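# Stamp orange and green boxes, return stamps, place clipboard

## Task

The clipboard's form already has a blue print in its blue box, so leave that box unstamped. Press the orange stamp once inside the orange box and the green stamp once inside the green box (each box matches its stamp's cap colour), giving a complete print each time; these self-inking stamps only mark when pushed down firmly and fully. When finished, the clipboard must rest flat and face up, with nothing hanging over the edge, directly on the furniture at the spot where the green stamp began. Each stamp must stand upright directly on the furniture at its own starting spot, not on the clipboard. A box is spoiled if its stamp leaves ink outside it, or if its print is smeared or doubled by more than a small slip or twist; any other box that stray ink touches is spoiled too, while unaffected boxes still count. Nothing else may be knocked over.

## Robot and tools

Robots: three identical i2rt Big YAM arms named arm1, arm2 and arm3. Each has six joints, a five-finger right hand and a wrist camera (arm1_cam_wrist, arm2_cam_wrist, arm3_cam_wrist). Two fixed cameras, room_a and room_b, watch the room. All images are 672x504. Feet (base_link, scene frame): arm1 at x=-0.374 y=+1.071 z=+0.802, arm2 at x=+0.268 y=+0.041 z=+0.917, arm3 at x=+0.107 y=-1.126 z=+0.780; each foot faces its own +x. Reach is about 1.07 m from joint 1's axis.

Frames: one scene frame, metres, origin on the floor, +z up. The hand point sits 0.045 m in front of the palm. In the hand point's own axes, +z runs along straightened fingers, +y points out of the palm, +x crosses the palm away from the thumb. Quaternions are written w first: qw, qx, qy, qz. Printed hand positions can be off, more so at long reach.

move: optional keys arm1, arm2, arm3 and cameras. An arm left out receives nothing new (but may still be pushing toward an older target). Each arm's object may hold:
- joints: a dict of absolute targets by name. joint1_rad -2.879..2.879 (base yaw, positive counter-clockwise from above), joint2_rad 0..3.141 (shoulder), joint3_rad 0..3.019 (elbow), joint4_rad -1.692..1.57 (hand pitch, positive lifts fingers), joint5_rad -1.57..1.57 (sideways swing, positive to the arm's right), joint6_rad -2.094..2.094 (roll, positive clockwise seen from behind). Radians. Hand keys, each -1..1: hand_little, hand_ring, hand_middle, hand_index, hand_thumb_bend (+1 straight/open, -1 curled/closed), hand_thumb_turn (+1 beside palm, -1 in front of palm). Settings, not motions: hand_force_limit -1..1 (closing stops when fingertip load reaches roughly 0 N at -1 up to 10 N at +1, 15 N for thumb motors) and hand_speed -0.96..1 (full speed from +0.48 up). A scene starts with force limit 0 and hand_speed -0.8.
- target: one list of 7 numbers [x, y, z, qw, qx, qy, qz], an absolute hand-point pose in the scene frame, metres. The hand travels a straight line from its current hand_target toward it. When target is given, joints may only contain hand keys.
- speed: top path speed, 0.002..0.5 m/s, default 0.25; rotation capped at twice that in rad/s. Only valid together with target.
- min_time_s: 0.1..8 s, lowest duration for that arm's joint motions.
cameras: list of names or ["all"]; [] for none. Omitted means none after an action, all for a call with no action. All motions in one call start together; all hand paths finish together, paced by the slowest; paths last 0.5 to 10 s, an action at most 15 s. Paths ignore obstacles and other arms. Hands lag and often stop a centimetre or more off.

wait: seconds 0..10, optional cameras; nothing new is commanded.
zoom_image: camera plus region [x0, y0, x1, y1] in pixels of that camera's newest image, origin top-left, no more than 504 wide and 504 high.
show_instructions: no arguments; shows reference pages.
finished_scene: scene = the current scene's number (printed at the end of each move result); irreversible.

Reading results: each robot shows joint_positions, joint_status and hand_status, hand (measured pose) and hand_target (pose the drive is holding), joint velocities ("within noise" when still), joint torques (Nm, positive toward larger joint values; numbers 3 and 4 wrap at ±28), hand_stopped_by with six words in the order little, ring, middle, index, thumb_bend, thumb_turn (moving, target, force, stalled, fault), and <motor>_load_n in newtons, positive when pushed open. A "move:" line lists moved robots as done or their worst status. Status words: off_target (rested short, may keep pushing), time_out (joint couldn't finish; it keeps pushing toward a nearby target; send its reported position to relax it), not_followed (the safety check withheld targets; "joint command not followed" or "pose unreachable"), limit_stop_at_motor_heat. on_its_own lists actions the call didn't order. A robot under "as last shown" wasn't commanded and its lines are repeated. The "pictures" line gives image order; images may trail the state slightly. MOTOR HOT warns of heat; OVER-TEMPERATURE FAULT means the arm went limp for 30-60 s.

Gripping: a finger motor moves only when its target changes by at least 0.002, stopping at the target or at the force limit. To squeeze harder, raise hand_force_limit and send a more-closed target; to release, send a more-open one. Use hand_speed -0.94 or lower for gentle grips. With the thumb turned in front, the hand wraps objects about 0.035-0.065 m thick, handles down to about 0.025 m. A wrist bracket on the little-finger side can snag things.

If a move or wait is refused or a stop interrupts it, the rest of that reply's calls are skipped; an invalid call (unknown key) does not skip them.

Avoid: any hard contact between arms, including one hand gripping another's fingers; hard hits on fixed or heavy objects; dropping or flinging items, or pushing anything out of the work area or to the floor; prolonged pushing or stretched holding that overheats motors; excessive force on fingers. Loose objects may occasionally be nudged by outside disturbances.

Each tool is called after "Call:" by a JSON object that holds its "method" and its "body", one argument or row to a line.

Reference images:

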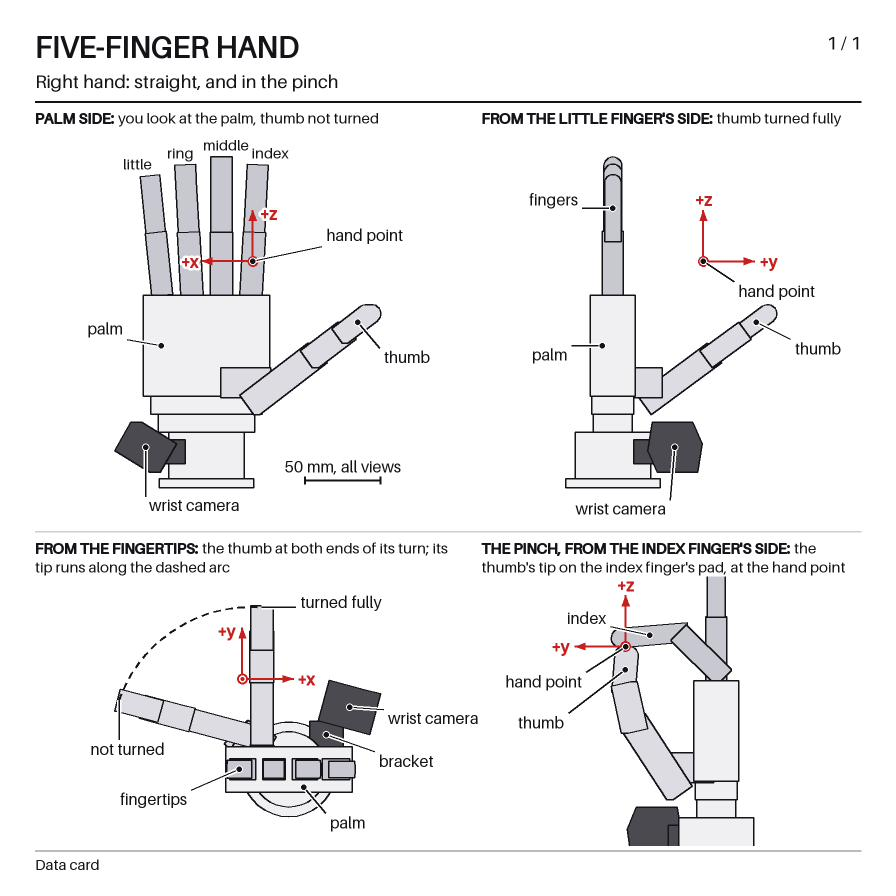

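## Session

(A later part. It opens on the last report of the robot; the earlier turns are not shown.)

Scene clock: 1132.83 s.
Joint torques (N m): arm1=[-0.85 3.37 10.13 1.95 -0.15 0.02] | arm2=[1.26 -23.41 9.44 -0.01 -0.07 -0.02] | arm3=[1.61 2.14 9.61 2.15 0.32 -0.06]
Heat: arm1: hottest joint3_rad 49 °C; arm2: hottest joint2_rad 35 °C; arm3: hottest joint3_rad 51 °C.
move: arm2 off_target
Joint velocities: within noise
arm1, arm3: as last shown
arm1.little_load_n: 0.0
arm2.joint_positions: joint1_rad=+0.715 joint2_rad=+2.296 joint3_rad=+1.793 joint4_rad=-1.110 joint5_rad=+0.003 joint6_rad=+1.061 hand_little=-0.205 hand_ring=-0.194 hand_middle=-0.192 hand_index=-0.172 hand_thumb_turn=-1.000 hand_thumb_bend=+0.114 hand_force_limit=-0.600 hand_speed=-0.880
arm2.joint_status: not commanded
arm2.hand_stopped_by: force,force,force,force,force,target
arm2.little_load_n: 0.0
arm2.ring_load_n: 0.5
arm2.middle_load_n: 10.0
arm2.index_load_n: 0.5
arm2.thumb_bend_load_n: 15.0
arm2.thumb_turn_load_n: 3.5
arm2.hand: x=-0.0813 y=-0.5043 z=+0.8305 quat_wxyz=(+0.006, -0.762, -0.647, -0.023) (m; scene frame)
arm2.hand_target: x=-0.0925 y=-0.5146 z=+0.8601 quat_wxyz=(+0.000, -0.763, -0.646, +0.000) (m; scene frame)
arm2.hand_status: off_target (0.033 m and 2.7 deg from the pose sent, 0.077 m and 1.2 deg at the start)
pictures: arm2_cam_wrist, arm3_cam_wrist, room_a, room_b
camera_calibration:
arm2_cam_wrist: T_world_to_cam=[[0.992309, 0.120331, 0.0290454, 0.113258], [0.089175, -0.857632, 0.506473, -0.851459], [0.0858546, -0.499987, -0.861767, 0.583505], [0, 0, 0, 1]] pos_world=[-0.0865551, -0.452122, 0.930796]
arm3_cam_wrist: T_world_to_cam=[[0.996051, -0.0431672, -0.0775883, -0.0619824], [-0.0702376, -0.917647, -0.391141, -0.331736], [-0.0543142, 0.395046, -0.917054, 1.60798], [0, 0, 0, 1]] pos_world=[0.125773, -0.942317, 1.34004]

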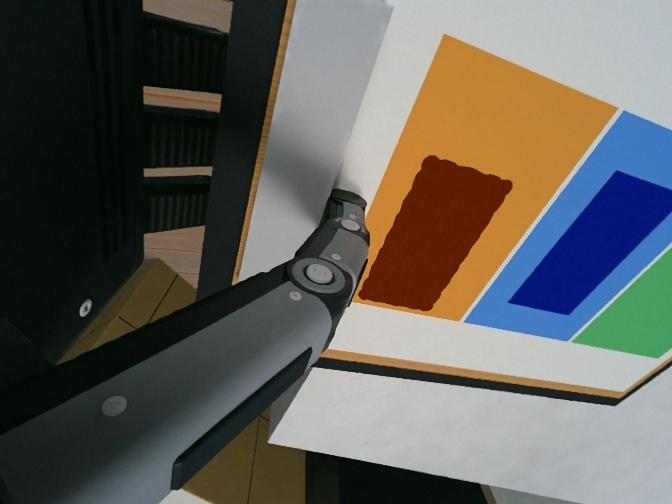

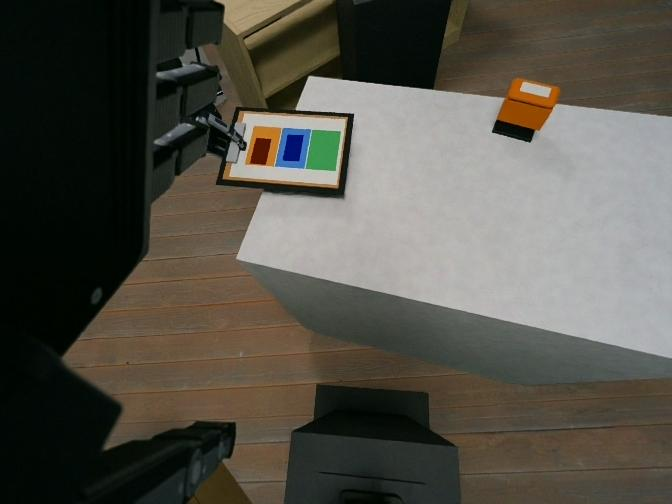

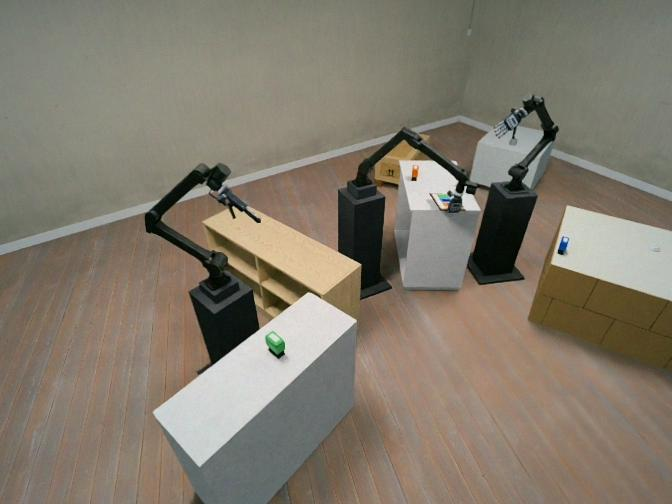

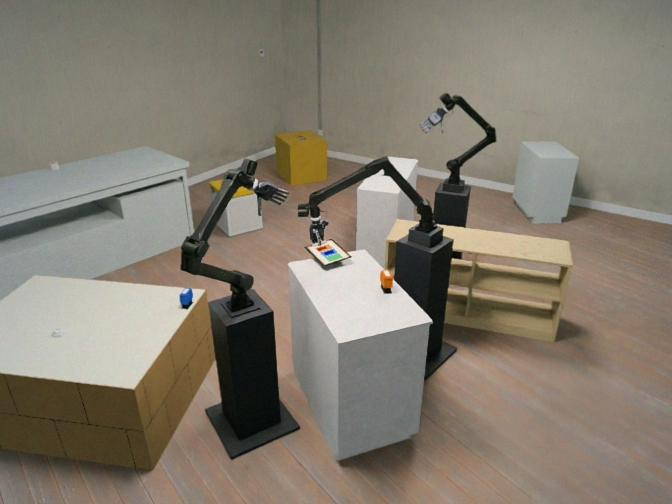

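Call:
{"method": "move", "body": {
  "arm2": {"joints": {"hand_little": -0.6, "hand_ring": -0.6, "hand_index": -0.6, "hand_force_limit": -0.5, "hand_speed": -0.9}},
  "cameras": []
}}

Call:
{"method": "move", "body": {
  "arm2": {"target": [-0.105, -0.485, 0.950, 0, 0.7633, 0.6461, 0], "speed": 0.1},
  "cameras": ["arm2_cam_wrist", "room_b"]
}}

Call:
{"method": "zoom_image", "body": {
  "camera": "room_b",
  "region": [280, 180, 420, 280]
}}

Scene clock: 1139.87 s.
Joint torques (N m): arm1=[-0.32 3.31 10.11 2.1 -0.16 -0.01] | arm2=[1.26 -23.71 9.44 0.02 -0.06 -0.03] | arm3=[1.61 2.08 9.63 2.15 0.32 -0.06]
Heat: arm1: hottest joint3_rad 49 °C; arm2: hottest joint2_rad 35 °C; arm3: hottest joint3_rad 51 °C.
move: arm2 off_target
Joint velocities: within noise
arm1, arm3: as last shown
arm2.joint_positions: joint1_rad=+0.715 joint2_rad=+2.296 joint3_rad=+1.793 joint4_rad=-1.110 joint5_rad=+0.003 joint6_rad=+1.061 hand_little=-0.241 hand_ring=-0.202 hand_middle=-0.192 hand_index=-0.179 hand_thumb_turn=-1.000 hand_thumb_bend=+0.114 hand_force_limit=-0.500 hand_speed=-0.900
arm2.joint_status: hand_little off_target (ended at -0.241, target -0.600); hand_ring off_target (ended at -0.202, target -0.600); hand_index off_target (ended at -0.179, target -0.600); the others done
arm2.hand_stopped_by: force,force,force,force,force,target
arm2.little_load_n: 2.5
arm2.ring_load_n: 0.5
arm2.middle_load_n: 8.5
arm2.index_load_n: 5.5
arm2.thumb_bend_load_n: 16.0
arm2.thumb_turn_load_n: 4.5
arm2.hand: x=-0.0813 y=-0.5043 z=+0.8305 quat_wxyz=(+0.006, -0.762, -0.647, -0.023) (m; scene frame)
arm2.hand_target: x=-0.0925 y=-0.5146 z=+0.8601 quat_wxyz=(+0.000, -0.763, -0.646, +0.000) (m; scene frame)
arm2.hand_status: not commanded
pictures: none
No camera images: "cameras" was empty.

Scene clock: 1141.47 s.
Joint torques (N m): arm1=[-0.38 3.19 10.22 2.13 -0.13 0.05] | arm2=[0.79 -22.89 10.82 -0.01 -0.08 -0.16] | arm3=[1.61 2.14 9.63 2.14 0.32 -0.06]
Heat: arm1: hottest joint3_rad 49 °C; arm2: hottest joint2_rad 35 °C; arm3: hottest joint3_rad 51 °C.
move: arm2 off_target
Joint velocities: within noise
arm1, arm3: as last shown
arm2.joint_positions: joint1_rad=+0.674 joint2_rad=+2.160 joint3_rad=+1.793 joint4_rad=-1.256 joint5_rad=+0.004 joint6_rad=+1.029 hand_little=-0.241 hand_ring=-0.202 hand_middle=-0.192 hand_index=-0.179 hand_thumb_turn=-1.000 hand_thumb_bend=+0.114 hand_force_limit=-0.500 hand_speed=-0.900
arm2.joint_status: not commanded
arm2.hand_stopped_by: force,force,force,force,force,target
arm2.little_load_n: 2.5
arm2.ring_load_n: 0.5
arm2.middle_load_n: 8.5
arm2.index_load_n: 5.0
arm2.thumb_bend_load_n: 16.0
arm2.thumb_turn_load_n: 4.0
arm2.hand: x=-0.0919 y=-0.4759 z=+0.9163 quat_wxyz=(+0.006, -0.765, -0.643, -0.029) (m; scene frame)
arm2.hand_target: x=-0.1044 y=-0.4842 z=+0.9499 quat_wxyz=(+0.000, -0.763, -0.646, +0.000) (m; scene frame)
arm2.hand_status: off_target (0.037 m and 3.4 deg from the pose sent, 0.123 m and 2.7 deg at the start)
pictures: arm2_cam_wrist, room_b
camera_calibration:
arm2_cam_wrist: T_world_to_cam=[[0.993074, 0.111322, 0.0375625, 0.105829], [0.0777671, -0.862478, 0.500084, -0.867144], [0.0880673, -0.4937, -0.865162, 0.678867], [0, 0, 0, 1]] pos_world=[-0.0974473, -0.424517, 1.017]

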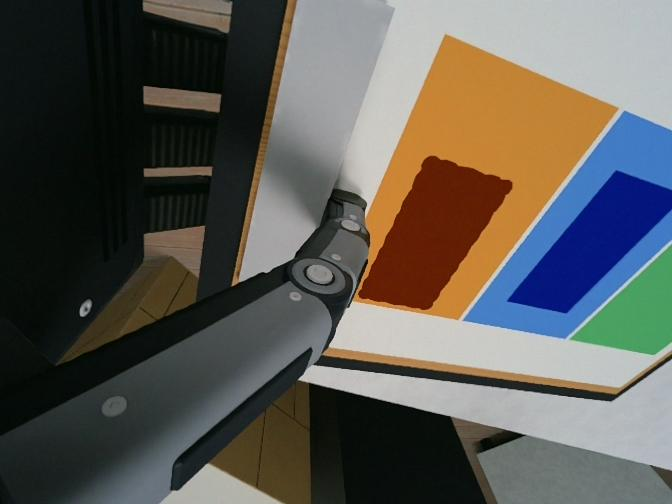

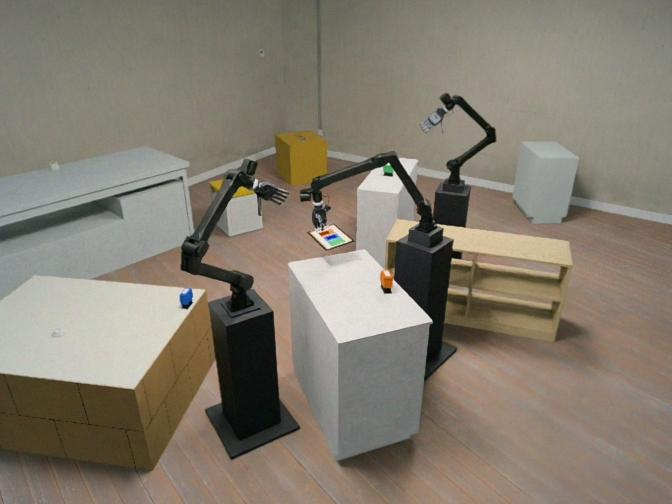

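Scaled by 3.600 from the camera's 672x504 image, which has a finer 960x720 frame.

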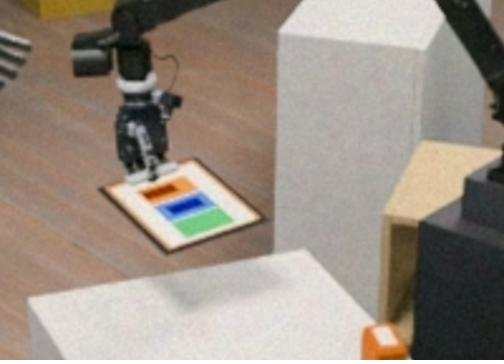

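Call:
{"method": "move", "body": {
  "arm2": {"joints": {"joint1_rad": -0.50, "joint6_rad": -0.90}, "min_time_s": 6},
  "cameras": ["arm2_cam_wrist", "room_a", "room_b", "arm1_cam_wrist"]
}}

Scene clock: 1165.73 s.
Joint torques (N m): arm1=[-0.73 3.43 10.26 2.26 -0.12 0.02] | arm2=[1.49 -22.89 10.84 -0.01 0.17 -0.11] | arm3=[1.61 2.08 9.65 2.15 0.32 -0.07]
Heat: arm1: hottest joint3_rad 49 °C; arm2: hottest joint2_rad 37 °C; arm3: hottest joint3_rad 51 °C.
move: arm2 done
Joint velocities: within noise
arm1, arm3: as last shown
arm2.joint_positions: joint1_rad=-0.502 joint2_rad=+2.160 joint3_rad=+1.793 joint4_rad=-1.256 joint5_rad=-0.001 joint6_rad=-0.889 hand_little=-0.241 hand_ring=-0.202 hand_middle=-0.192 hand_index=-0.179 hand_thumb_turn=-1.000 hand_thumb_bend=+0.114 hand_force_limit=-0.500 hand_speed=-0.900
arm2.joint_status: all done
arm2.hand_stopped_by: force,force,force,force,force,target
arm2.little_load_n: 2.5
arm2.ring_load_n: 0.5
arm2.middle_load_n: 8.5
arm2.index_load_n: 5.5
arm2.thumb_bend_load_n: 16.0
arm2.thumb_turn_load_n: 4.0
arm2.hand: x=-0.2639 y=+0.2460 z=+0.9219 quat_wxyz=(-0.027, -0.480, -0.877, -0.007) (m; scene frame)
arm2.hand_target: x=-0.2782 y=+0.2506 z=+0.9520 quat_wxyz=(+0.002, -0.474, -0.880, -0.003) (m; scene frame)
arm2.hand_status: not commanded
pictures: arm1_cam_wrist, arm2_cam_wrist, room_a, room_b
camera_calibration:
arm1_cam_wrist: T_world_to_cam=[[-0.681291, 0.670896, -0.292814, -0.584998], [0.731175, 0.604565, -0.316047, 0.214836], [-0.0350095, -0.429418, -0.902427, 1.60212], [0, 0, 0, 1]] pos_world=[-0.499547, 0.950571, 1.3424]
arm2_cam_wrist: T_world_to_cam=[[0.656093, 0.75434, 0.0226639, -0.0373899], [0.607621, -0.545817, 0.576959, -0.242838], [0.447593, -0.364767, -0.816459, 1.07356], [0, 0, 0, 1]] pos_world=[-0.308436, 0.287261, 1.01748]

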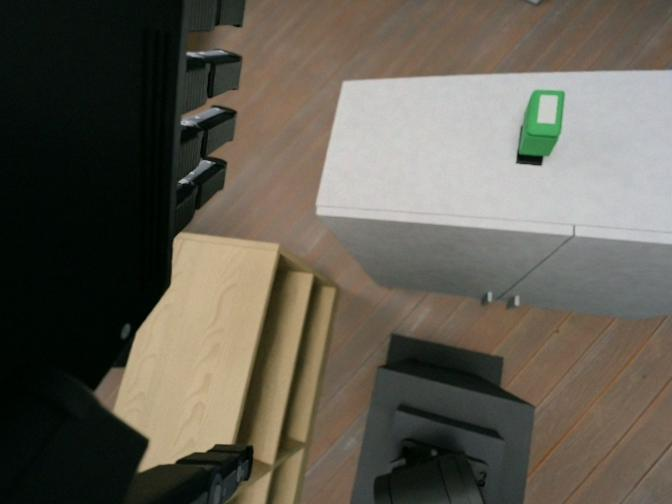

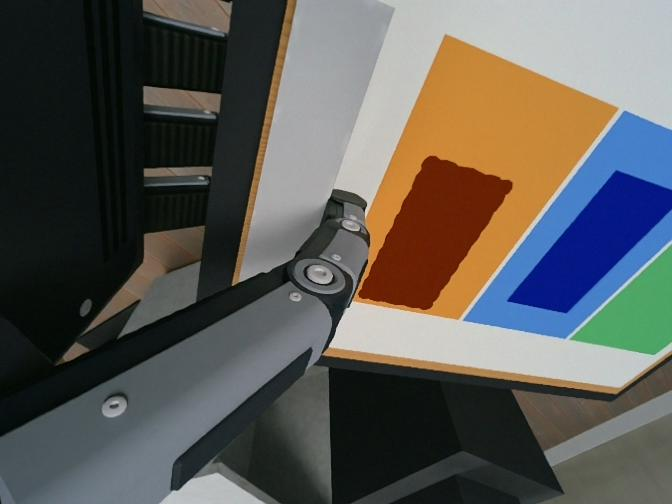

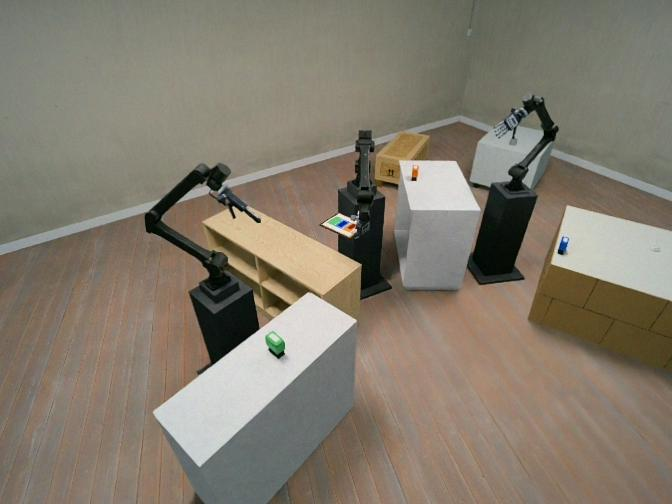

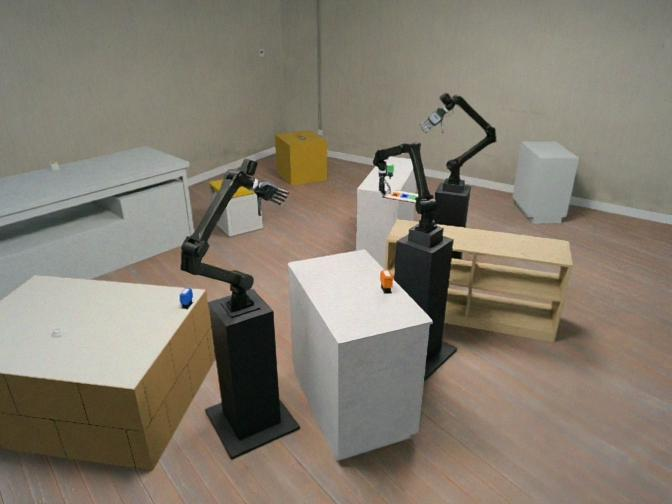

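Call:
{"method": "move", "body": {
  "arm2": {"target": [-0.395, 0.335, 0.850, 0, 0.4733, 0.8809, 0], "speed": 0.12},
  "cameras": ["arm2_cam_wrist", "room_a", "arm1_cam_wrist"]
}}

Call:
{"method": "zoom_image", "body": {
  "camera": "room_a",
  "region": [260, 160, 420, 280]
}}

Call:
{"method": "zoom_image", "body": {
  "camera": "arm1_cam_wrist",
  "region": [100, 180, 400, 405]
}}

Scene clock: 1182.87 s.
Joint torques (N m): arm1=[-0.62 3.25 10.09 2.06 -0.14 0.02] | arm2=[0.67 -23.71 12.81 0.05 0.16 -0.11] | arm3=[1.67 2.14 9.63 2.15 0.32 -0.07]
Heat: arm1: hottest joint3_rad 49 °C; arm2: hottest joint3_rad 38 °C; arm3: hottest joint3_rad 51 °C.
move: arm2 done
Joint velocities: within noise
arm1.joint_positions: joint1_rad=+0.573 joint2_rad=+0.616 joint3_rad=+1.323 joint4_rad=-1.405 joint5_rad=+0.075 joint6_rad=-0.846 hand_little=+1.000 hand_ring=+1.000 hand_middle=+1.000 hand_index=+1.000 hand_thumb_turn=+1.000 hand_thumb_bend=+1.000 hand_force_limit=+0.000 hand_speed=-0.800
arm1.joint_status: not commanded
arm1.hand_stopped_by: target,target,target,target,target,target
arm1.little_load_n: 0.0
arm1.ring_load_n: 0.0
arm1.middle_load_n: 0.0
arm1.index_load_n: 0.0
arm1.thumb_bend_load_n: 0.0
arm1.thumb_turn_load_n: 0.0
arm1.hand: x=-0.5002 y=+0.9049 z=+1.2363 quat_wxyz=(+0.283, +0.161, -0.891, +0.317) (m; scene frame)
arm1.hand_target: x=-0.5001 y=+0.9051 z=+1.2451 quat_wxyz=(+0.289, +0.160, -0.886, +0.325) (m; scene frame)
arm1.hand_status: not commanded
arm2.joint_positions: joint1_rad=-0.549 joint2_rad=+2.768 joint3_rad=+2.752 joint4_rad=-1.567 joint5_rad=-0.007 joint6_rad=-0.949 hand_little=-0.241 hand_ring=-0.202 hand_middle=-0.192 hand_index=-0.179 hand_thumb_turn=-1.000 hand_thumb_bend=+0.114 hand_force_limit=-0.500 hand_speed=-0.900
arm2.joint_status: not commanded
arm2.hand_stopped_by: force,force,force,force,force,target
arm2.little_load_n: 3.0
arm2.ring_load_n: 0.5
arm2.middle_load_n: 8.5
arm2.index_load_n: 5.0
arm2.thumb_bend_load_n: 16.0
arm2.thumb_turn_load_n: 4.0
arm2.hand: x=-0.3907 y=+0.3266 z=+0.8477 quat_wxyz=(-0.007, -0.474, -0.880, +0.000) (m; scene frame)
arm2.hand_target: x=-0.3945 y=+0.3349 z=+0.8502 quat_wxyz=(+0.002, -0.473, -0.881, +0.000) (m; scene frame)
arm2.hand_status: done (0.010 m and 0.9 deg from the pose sent, 0.174 m and 3.3 deg at the start)
arm3.joint_positions: joint1_rad=-1.135 joint2_rad=+0.623 joint3_rad=+1.325 joint4_rad=-1.315 joint5_rad=+0.235 joint6_rad=-0.972 hand_little=+1.000 hand_ring=+1.000 hand_middle=+1.000 hand_index=+1.000 hand_thumb_turn=+1.000 hand_thumb_bend=+1.000 hand_force_limit=+0.000 hand_speed=-0.800
arm3.joint_status: not commanded
arm3.hand_stopped_by: target,target,target,target,target,target
arm3.little_load_n: 0.0
arm3.ring_load_n: 0.0
arm3.middle_load_n: 0.0
arm3.index_load_n: 0.0
arm3.thumb_bend_load_n: -0.5
arm3.thumb_turn_load_n: 0.5
arm3.hand: x=+0.1120 y=-0.8916 z=+1.2368 quat_wxyz=(-0.398, +0.738, +0.486, +0.246) (m; scene frame)
arm3.hand_target: x=+0.1085 y=-0.8916 z=+1.2504 quat_wxyz=(-0.414, +0.730, +0.485, +0.247) (m; scene frame)
arm3.hand_status: not commanded
pictures: arm1_cam_wrist, arm2_cam_wrist, room_a
camera_calibration:
arm1_cam_wrist: T_world_to_cam=[[-0.681291, 0.670896, -0.292814, -0.584998], [0.731175, 0.604565, -0.316047, 0.214836], [-0.0350095, -0.429418, -0.902427, 1.60212], [0, 0, 0, 1]] pos_world=[-0.499547, 0.950571, 1.3424]
arm2_cam_wrist: T_world_to_cam=[[0.647284, 0.762248, 0.000770555, -0.000676282], [0.637079, -0.541547, 0.548504, -0.0447342], [0.418514, -0.354547, -0.836148, 1.10105], [0, 0, 0, 1]] pos_world=[-0.431869, 0.366665, 0.94518]

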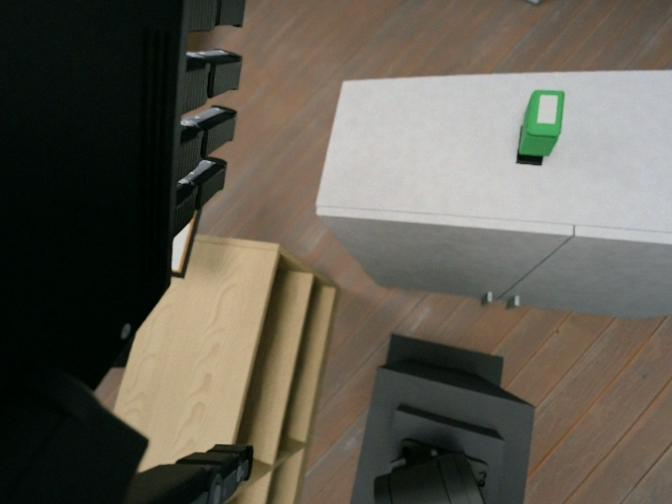

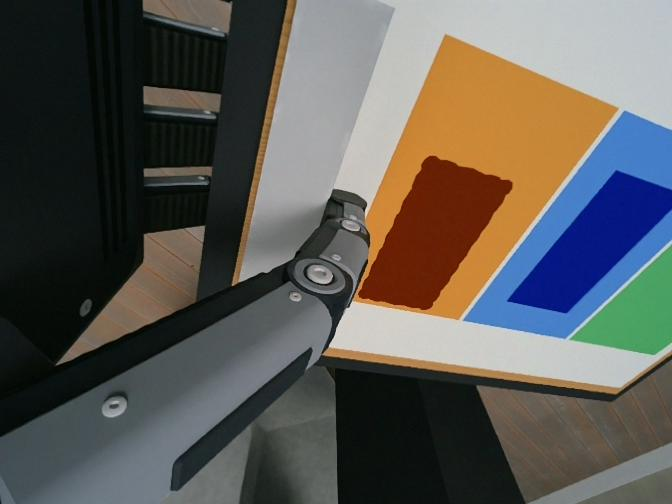

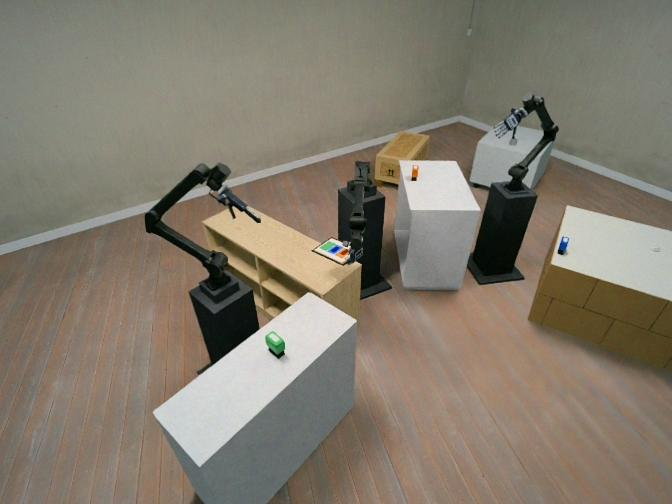

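Scaled by 3.150 from the camera's 672x504 image, which has a finer 960x720 frame.

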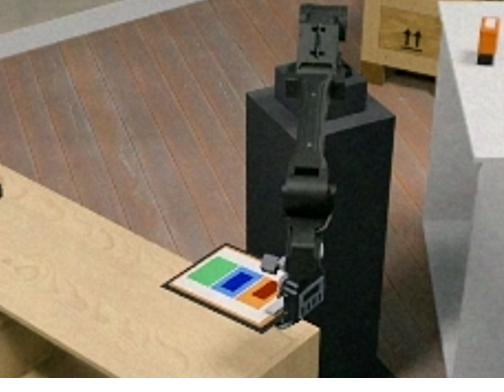

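Scaled by 1.680 from the camera's 672x504 image, which has a finer 960x720 frame.

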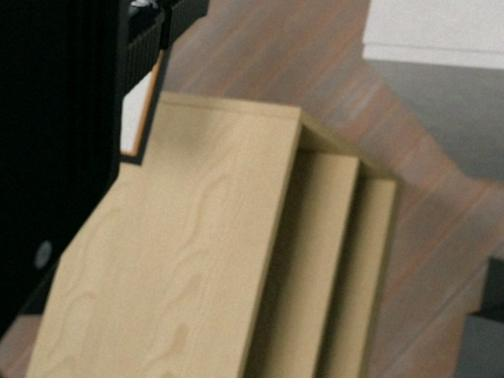

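Call:
{"method": "move", "body": {
  "arm1": {"target": [-0.42, 0.64, 1.16, 0, 0.4733, 0.8809, 0], "speed": 0.25},
  "cameras": ["arm1_cam_wrist", "room_a"]
}}

Scene clock: 1208.63 s.
Joint torques (N m): arm1=[-1.44 -8.29 13.3 -0.2 -0.32 0.17] | arm2=[0.67 -23.71 12.78 0.05 0.15 -0.11] | arm3=[1.55 2.14 9.63 2.18 0.32 -0.07]
Heat: arm1: hottest joint3_rad 49 °C; arm2: hottest joint3_rad 40 °C; arm3: hottest joint3_rad 51 °C.
move: arm1 off_target
Joint velocities: within noise
arm1.joint_positions: joint1_rad=+0.774 joint2_rad=+1.434 joint3_rad=+1.688 joint4_rad=-1.686 joint5_rad=-0.023 joint6_rad=+0.719 hand_little=+1.000 hand_ring=+1.000 hand_middle=+1.000 hand_index=+1.000 hand_thumb_turn=+1.000 hand_thumb_bend=+1.000 hand_force_limit=+0.000 hand_speed=-0.800
arm1.joint_status: not commanded
arm1.hand_stopped_by: target,target,target,target,target,target
arm1.little_load_n: 0.0
arm1.ring_load_n: 0.0
arm1.middle_load_n: 0.0
arm1.index_load_n: 0.0
arm1.thumb_bend_load_n: 0.0
arm1.thumb_turn_load_n: 0.0
arm1.hand: x=-0.4145 y=+0.6494 z=+1.1465 quat_wxyz=(-0.028, -0.465, -0.883, +0.066) (m; scene frame)
arm1.hand_target: x=-0.4198 y=+0.6405 z=+1.1590 quat_wxyz=(-0.032, -0.474, -0.877, +0.075) (m; scene frame)
arm1.hand_status: off_target (0.017 m and 8.3 deg from the pose sent, 0.287 m and 89.8 deg at the start; a joint's target at an end of its range on 66 of 124 steps)
arm2, arm3: as last shown
arm2.joint_positions: joint1_rad=-0.549 joint2_rad=+2.768 joint3_rad=+2.753 joint4_rad=-1.568 joint5_rad=-0.007 joint6_rad=-0.949 hand_little=-0.241 hand_ring=-0.202 hand_middle=-0.192 hand_index=-0.179 hand_thumb_turn=-1.000 hand_thumb_bend=+0.114 hand_force_limit=-0.500 hand_speed=-0.900
arm2.little_load_n: 2.5
arm2.hand: x=-0.3907 y=+0.3266 z=+0.8478 quat_wxyz=(-0.007, -0.474, -0.880, +0.000) (m; scene frame)
arm2.hand_target: x=-0.3944 y=+0.3349 z=+0.8501 quat_wxyz=(+0.002, -0.473, -0.881, +0.000) (m; scene frame)
arm3.thumb_bend_load_n: 0.0
arm3.thumb_turn_load_n: 0.0
pictures: arm1_cam_wrist, room_a
camera_calibration:
arm1_cam_wrist: T_world_to_cam=[[0.625862, 0.767392, -0.139305, -0.0783113], [0.692292, -0.464339, 0.552377, -0.0393171], [0.359206, -0.442151, -0.821872, 1.49368], [0, 0, 0, 1]] pos_world=[-0.460308, 0.702273, 1.23842]

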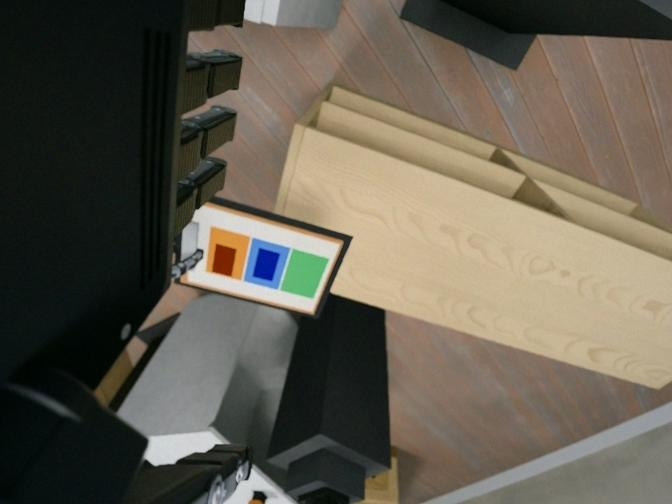

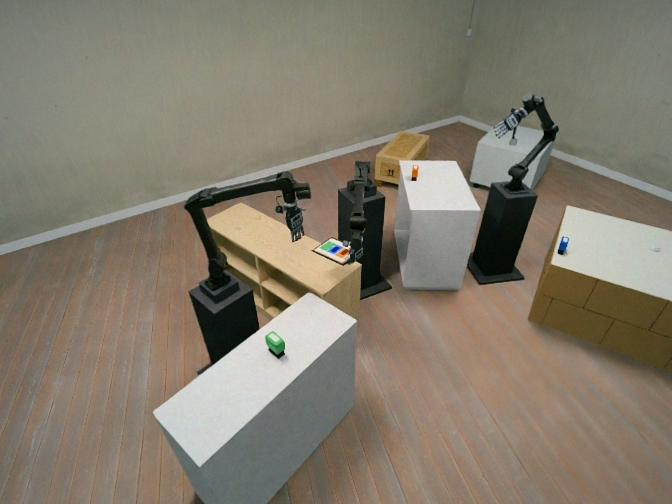

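Call:
{"method": "move", "body": {
  "arm2": {"target": [-0.388, 0.340, 0.705, 0.0289, 0.4724, 0.8792, 0.0537], "speed": 0.1},
  "cameras": ["arm1_cam_wrist", "room_a", "arm2_cam_wrist"]
}}

Call:
{"method": "zoom_image", "body": {
  "camera": "arm1_cam_wrist",
  "region": [140, 100, 420, 330]
}}

Call:
{"method": "zoom_image", "body": {
  "camera": "room_a",
  "region": [280, 200, 400, 290]
}}

Scene clock: 1244.17 s.
Joint torques (N m): arm1=[-1.73 -8 13.31 -0.02 -0.31 0.16] | arm2=[2.14 -24.64 12.34 0.51 0.47 0.01] | arm3=[1.61 2.14 9.62 2.15 0.32 -0.07]
Heat: arm1: hottest joint3_rad 53 °C; arm2: hottest joint3_rad 42 °C; arm3: hottest joint3_rad 51 °C.
move: arm2 off_target
Joint velocities: within noise
arm1, arm3: as last shown
arm1.hand: x=-0.4147 y=+0.6493 z=+1.1465 quat_wxyz=(-0.028, -0.465, -0.882, +0.066) (m; scene frame)
arm1.hand_target: x=-0.4200 y=+0.6405 z=+1.1590 quat_wxyz=(-0.032, -0.474, -0.877, +0.075) (m; scene frame)
arm2.joint_positions: joint1_rad=-0.549 joint2_rad=+3.038 joint3_rad=+2.882 joint4_rad=-1.477 joint5_rad=+0.084 joint6_rad=-0.949 hand_little=-0.241 hand_ring=-0.202 hand_middle=-0.192 hand_index=-0.179 hand_thumb_turn=-1.000 hand_thumb_bend=+0.114 hand_force_limit=-0.500 hand_speed=-0.900
arm2.joint_status: not commanded
arm2.hand_stopped_by: force,force,force,force,force,target
arm2.little_load_n: 3.0
arm2.ring_load_n: 0.5
arm2.middle_load_n: 8.5
arm2.index_load_n: 5.5
arm2.thumb_bend_load_n: 16.0
arm2.thumb_turn_load_n: 4.5
arm2.hand: x=-0.3732 y=+0.3396 z=+0.6983 quat_wxyz=(-0.026, -0.472, -0.880, -0.049) (m; scene frame)
arm2.hand_target: x=-0.3866 y=+0.3394 z=+0.7055 quat_wxyz=(-0.006, -0.470, -0.881, -0.050) (m; scene frame)
arm2.hand_status: off_target (0.016 m and 0.7 deg from the pose sent, 0.143 m and 6.6 deg at the start; a joint's target at an end of its range on 31 of 68 steps)
pictures: arm1_cam_wrist, arm2_cam_wrist, room_a
camera_calibration:
arm1_cam_wrist: T_world_to_cam=[[0.626762, 0.766677, -0.139199, -0.0774617], [0.691675, -0.465138, 0.552478, -0.0390932], [0.358825, -0.442552, -0.821822, 1.49376], [0, 0, 0, 1]] pos_world=[-0.46041, 0.702273, 1.23842]
arm2_cam_wrist: T_world_to_cam=[[0.64069, 0.760899, 0.102708, -0.095003], [0.595004, -0.576584, 0.55993, 0.0212583], [0.48527, -0.297629, -0.82215, 0.969217], [0, 0, 0, 1]] pos_world=[-0.422113, 0.373012, 0.794696]

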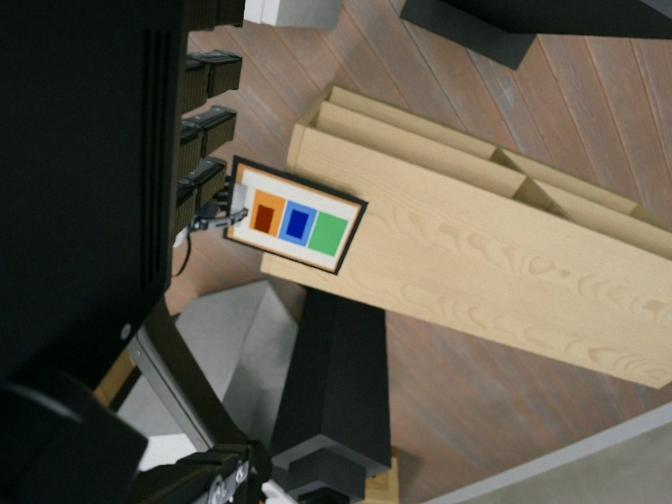

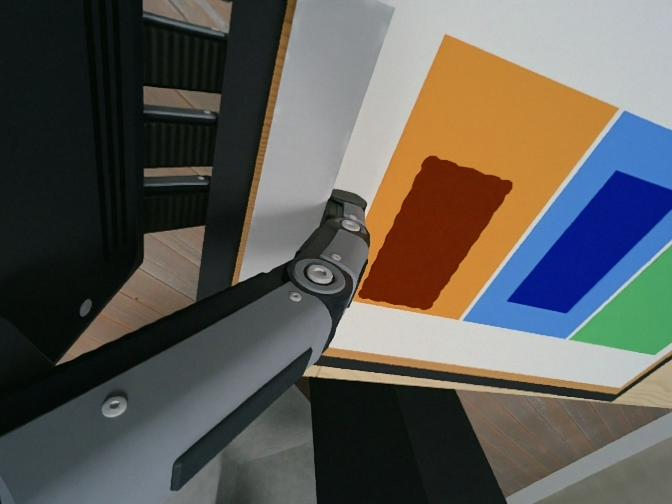

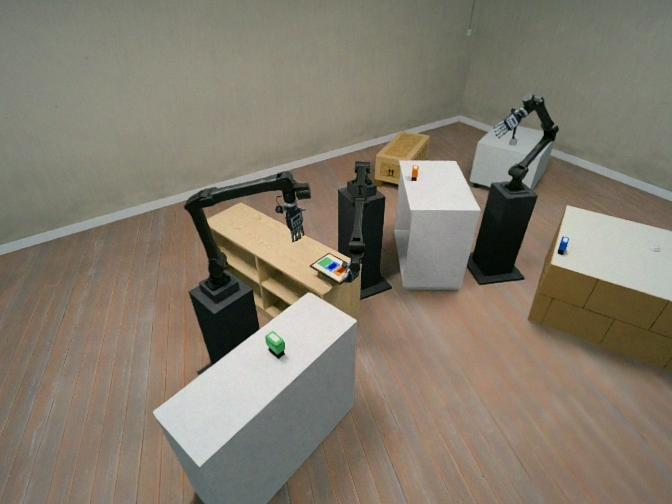

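Scaled by 1.800 from the camera's 672x504 image, which has a finer 960x720 frame.

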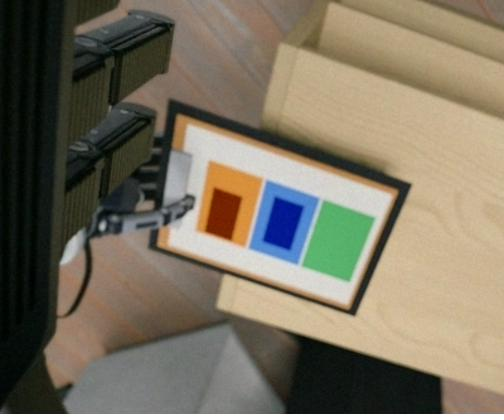

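Scaled by 4.200 from the camera's 672x504 image, which has a finer 960x720 frame.

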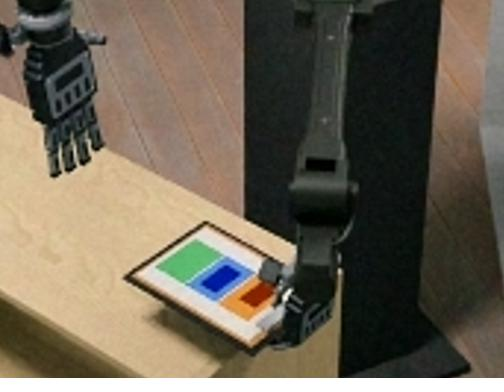

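Call:
{"method": "move", "body": {
  "arm2": {"target": [-0.380, 0.345, 0.655, 0.0289, 0.4724, 0.8792, 0.0537], "speed": 0.06},
  "cameras": ["arm1_cam_wrist", "room_a"]
}}

Call:
{"method": "zoom_image", "body": {
  "camera": "arm1_cam_wrist",
  "region": [140, 100, 420, 330]
}}

Call:
{"method": "zoom_image", "body": {
  "camera": "room_a",
  "region": [280, 220, 400, 310]
}}

Scene clock: 1271.37 s.
Joint torques (N m): arm1=[-1.2 -7.88 13.37 0.03 -0.31 0.16] | arm2=[1.32 -24.06 12.26 0.53 0.47 -0.1] | arm3=[1.61 2.14 9.63 2.14 0.32 -0.06]
Heat: arm1: hottest joint3_rad 54 °C; arm2: hottest joint3_rad 42 °C; arm3: hottest joint3_rad 51 °C.
move: arm2 off_target
Joint velocities: within noise
arm1, arm3: as last shown
arm2.joint_positions: joint1_rad=-0.549 joint2_rad=+3.098 joint3_rad=+2.882 joint4_rad=-1.407 joint5_rad=+0.084 joint6_rad=-0.949 hand_little=-0.241 hand_ring=-0.202 hand_middle=-0.192 hand_index=-0.179 hand_thumb_turn=-1.000 hand_thumb_bend=+0.114 hand_force_limit=-0.500 hand_speed=-0.900
arm2.joint_status: not commanded
arm2.hand_stopped_by: force,force,force,force,force,target
arm2.little_load_n: 3.0
arm2.ring_load_n: 0.5
arm2.middle_load_n: 8.5
arm2.index_load_n: 5.5
arm2.thumb_bend_load_n: 16.0
arm2.thumb_turn_load_n: 4.5
arm2.hand: x=-0.3691 y=+0.3384 z=+0.6516 quat_wxyz=(-0.021, -0.473, -0.880, -0.048) (m; scene frame)
arm2.hand_target: x=-0.3787 y=+0.3446 z=+0.6557 quat_wxyz=(-0.004, -0.469, -0.882, -0.050) (m; scene frame)
arm2.hand_status: off_target (0.013 m and 1.1 deg from the pose sent, 0.044 m and 0.7 deg at the start; a joint's target at an end of its range on 36 of 42 steps)
pictures: arm1_cam_wrist, room_a
camera_calibration:
arm1_cam_wrist: T_world_to_cam=[[0.626762, 0.766677, -0.139199, -0.0774617], [0.691675, -0.465138, 0.552478, -0.0390932], [0.358825, -0.442552, -0.821822, 1.49376], [0, 0, 0, 1]] pos_world=[-0.46041, 0.702273, 1.23842]

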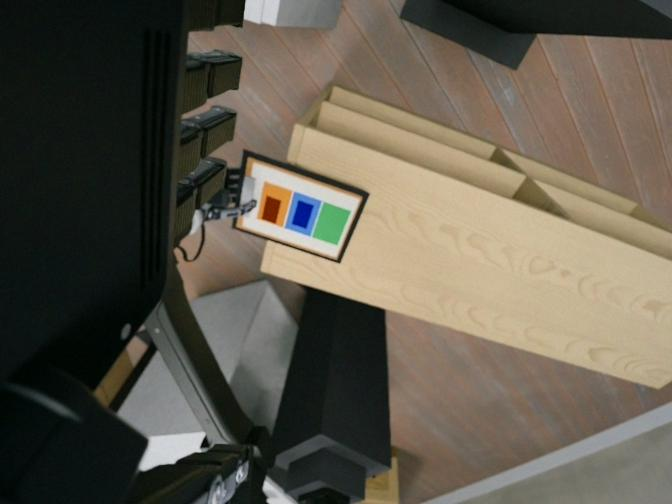

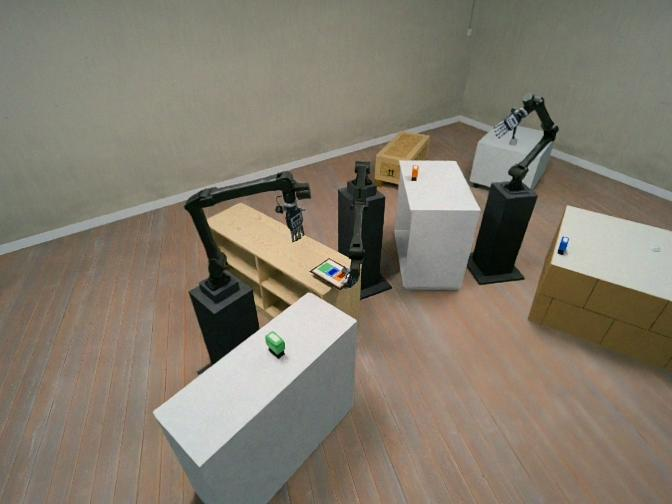

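Scaled by 1.800 from the camera's 672x504 image, which has a finer 960x720 frame.

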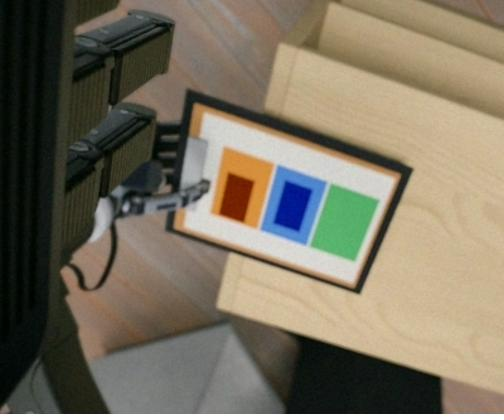

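Scaled by 4.200 from the camera's 672x504 image, which has a finer 960x720 frame.

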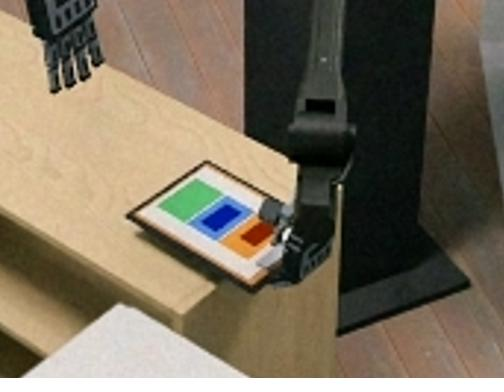

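Call:
{"method": "move", "body": {
  "arm2": {"target": [-0.380, 0.350, 0.620, 0.0289, 0.4724, 0.8792, 0.0537], "speed": 0.05},
  "cameras": ["arm1_cam_wrist", "room_a"]
}}

Call:
{"method": "zoom_image", "body": {
  "camera": "arm1_cam_wrist",
  "region": [140, 100, 420, 330]
}}

Call:
{"method": "zoom_image", "body": {
  "camera": "room_a",
  "region": [280, 220, 400, 310]
}}

Scene clock: 1278.53 s.
Joint torques (N m): arm1=[-1.03 -7.77 13.26 0.06 -0.29 0.15] | arm2=[0.85 -23.88 10.71 0.68 0.39 -0.12] | arm3=[1.61 2.14 9.63 2.17 0.32 -0.07]
Heat: arm1: hottest joint3_rad 54 °C; arm2: hottest joint3_rad 42 °C; arm3: hottest joint3_rad 51 °C.
move: arm2 off_target
Joint velocities: within noise
arm1, arm3: as last shown
arm2.joint_positions: joint1_rad=-0.549 joint2_rad=+3.133 joint3_rad=+2.882 joint4_rad=-1.323 joint5_rad=+0.084 joint6_rad=-0.958 hand_little=-0.241 hand_ring=-0.202 hand_middle=-0.192 hand_index=-0.179 hand_thumb_turn=-1.000 hand_thumb_bend=+0.114 hand_force_limit=-0.500 hand_speed=-0.900
arm2.joint_status: not commanded
arm2.hand_stopped_by: force,force,force,force,force,target
arm2.little_load_n: 3.0
arm2.ring_load_n: 0.5
arm2.middle_load_n: 8.0
arm2.index_load_n: 5.5
arm2.thumb_bend_load_n: 16.0
arm2.thumb_turn_load_n: 4.0
arm2.hand: x=-0.3765 y=+0.3419 z=+0.6225 quat_wxyz=(+0.003, -0.470, -0.882, -0.045) (m; scene frame)
arm2.hand_target: x=-0.3788 y=+0.3496 z=+0.6205 quat_wxyz=(+0.012, -0.468, -0.883, -0.047) (m; scene frame)
arm2.hand_status: off_target (0.009 m and 3.8 deg from the pose sent, 0.035 m and 1.1 deg at the start; a joint's target at an end of its range on 37 of 40 steps)
pictures: arm1_cam_wrist, room_a
camera_calibration:
arm1_cam_wrist: T_world_to_cam=[[0.626762, 0.766677, -0.139199, -0.0774617], [0.691675, -0.465138, 0.552478, -0.0390932], [0.358825, -0.442552, -0.821822, 1.49376], [0, 0, 0, 1]] pos_world=[-0.46041, 0.702273, 1.23842]

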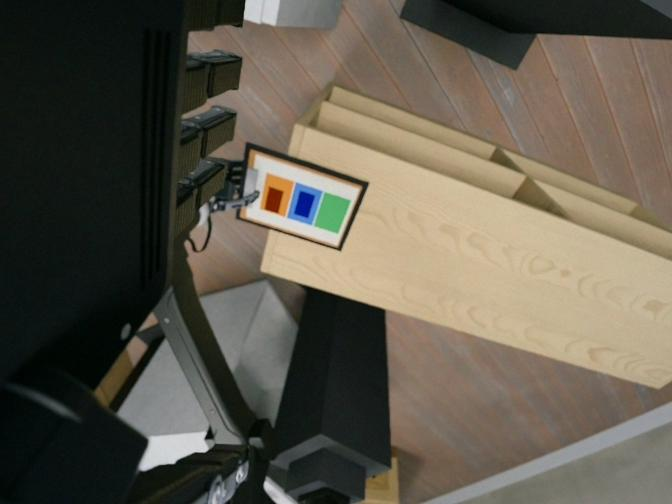

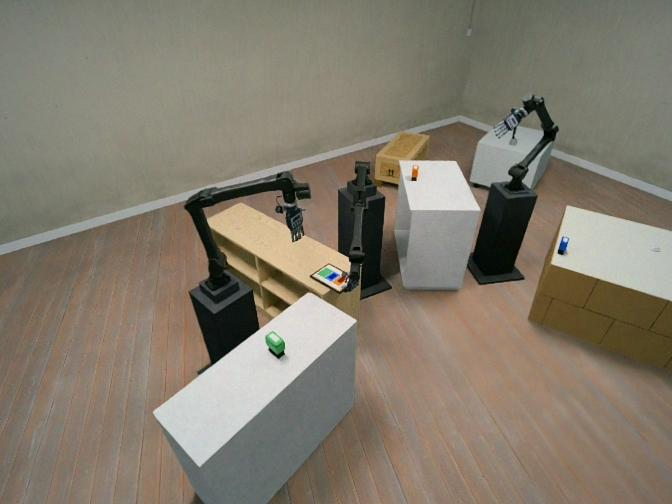

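Scaled by 1.800 from the camera's 672x504 image, which has a finer 960x720 frame.

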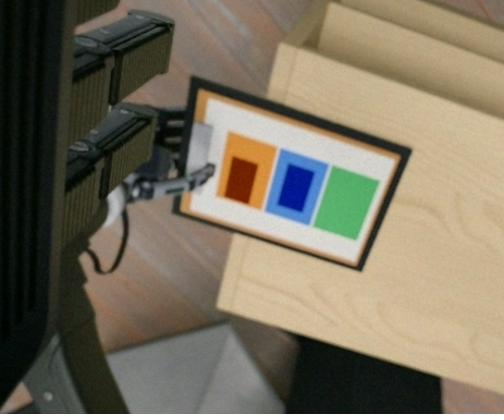

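Scaled by 4.200 from the camera's 672x504 image, which has a finer 960x720 frame.

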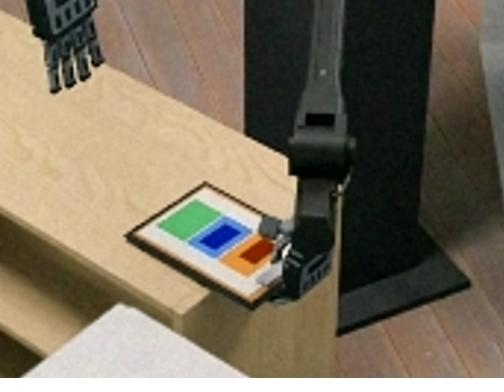

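Call:
{"method": "move", "body": {
  "arm2": {"joints": {"joint3_rad": 2.945, "joint4_rad": -1.29}, "min_time_s": 1.5},
  "cameras": ["arm1_cam_wrist", "room_a"]
}}

Call:
{"method": "zoom_image", "body": {
  "camera": "arm1_cam_wrist",
  "region": [140, 100, 420, 330]
}}

Call:
{"method": "zoom_image", "body": {
  "camera": "room_a",
  "region": [290, 240, 390, 310]
}}

Scene clock: 1290.60 s.
Joint torques (N m): arm1=[-1.55 -7.71 13.35 0.09 -0.29 0.18] | arm2=[0.79 -24.06 12.52 0.98 0.37 -0.13] | arm3=[1.61 2.14 9.59 2.15 0.32 -0.06]
Heat: arm1: hottest joint3_rad 55 °C; arm2: hottest joint3_rad 42 °C; arm3: hottest joint3_rad 51 °C.
move: arm2 done
Joint velocities: within noise
arm1, arm3: as last shown
arm2.joint_positions: joint1_rad=-0.549 joint2_rad=+3.133 joint3_rad=+2.897 joint4_rad=-1.301 joint5_rad=+0.085 joint6_rad=-0.958 hand_little=-0.241 hand_ring=-0.202 hand_middle=-0.192 hand_index=-0.179 hand_thumb_turn=-1.000 hand_thumb_bend=+0.114 hand_force_limit=-0.500 hand_speed=-0.900
arm2.joint_status: all done
arm2.hand_stopped_by: force,force,force,force,force,target
arm2.little_load_n: 4.5
arm2.ring_load_n: 0.5
arm2.middle_load_n: 7.0
arm2.index_load_n: 4.5
arm2.thumb_bend_load_n: 15.5
arm2.thumb_turn_load_n: 4.0
arm2.hand: x=-0.3868 y=+0.3461 z=+0.6258 quat_wxyz=(+0.021, -0.470, -0.881, -0.043) (m; scene frame)
arm2.hand_target: x=-0.3968 y=+0.3566 z=+0.6299 quat_wxyz=(+0.042, -0.468, -0.881, -0.043) (m; scene frame)
arm2.hand_status: not commanded
pictures: arm1_cam_wrist, room_a
camera_calibration:
arm1_cam_wrist: T_world_to_cam=[[0.626762, 0.766677, -0.139199, -0.0774617], [0.691675, -0.465138, 0.552478, -0.0390932], [0.358825, -0.442552, -0.821822, 1.49376], [0, 0, 0, 1]] pos_world=[-0.46041, 0.702273, 1.23842]

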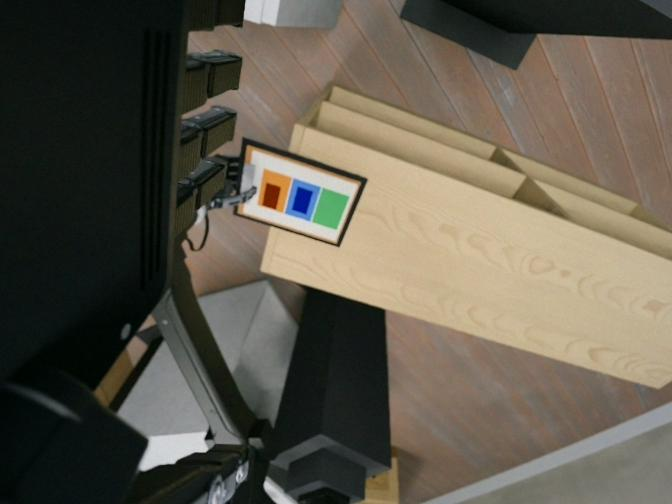

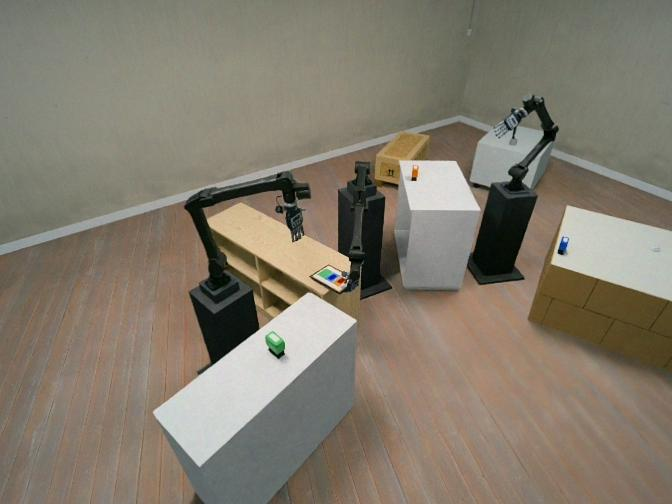

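Scaled by 1.800 from the camera's 672x504 image, which has a finer 960x720 frame.

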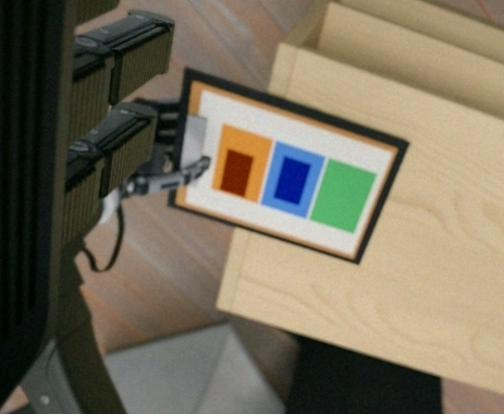

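Scaled by 5.040 from the camera's 672x504 image, which has a finer 960x720 frame.

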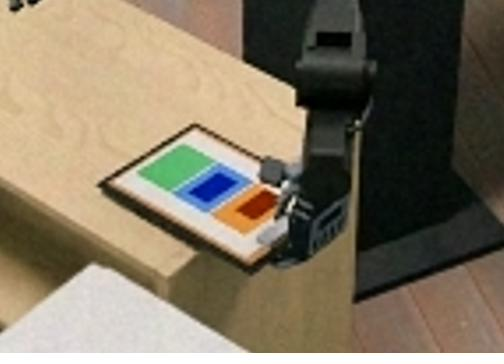

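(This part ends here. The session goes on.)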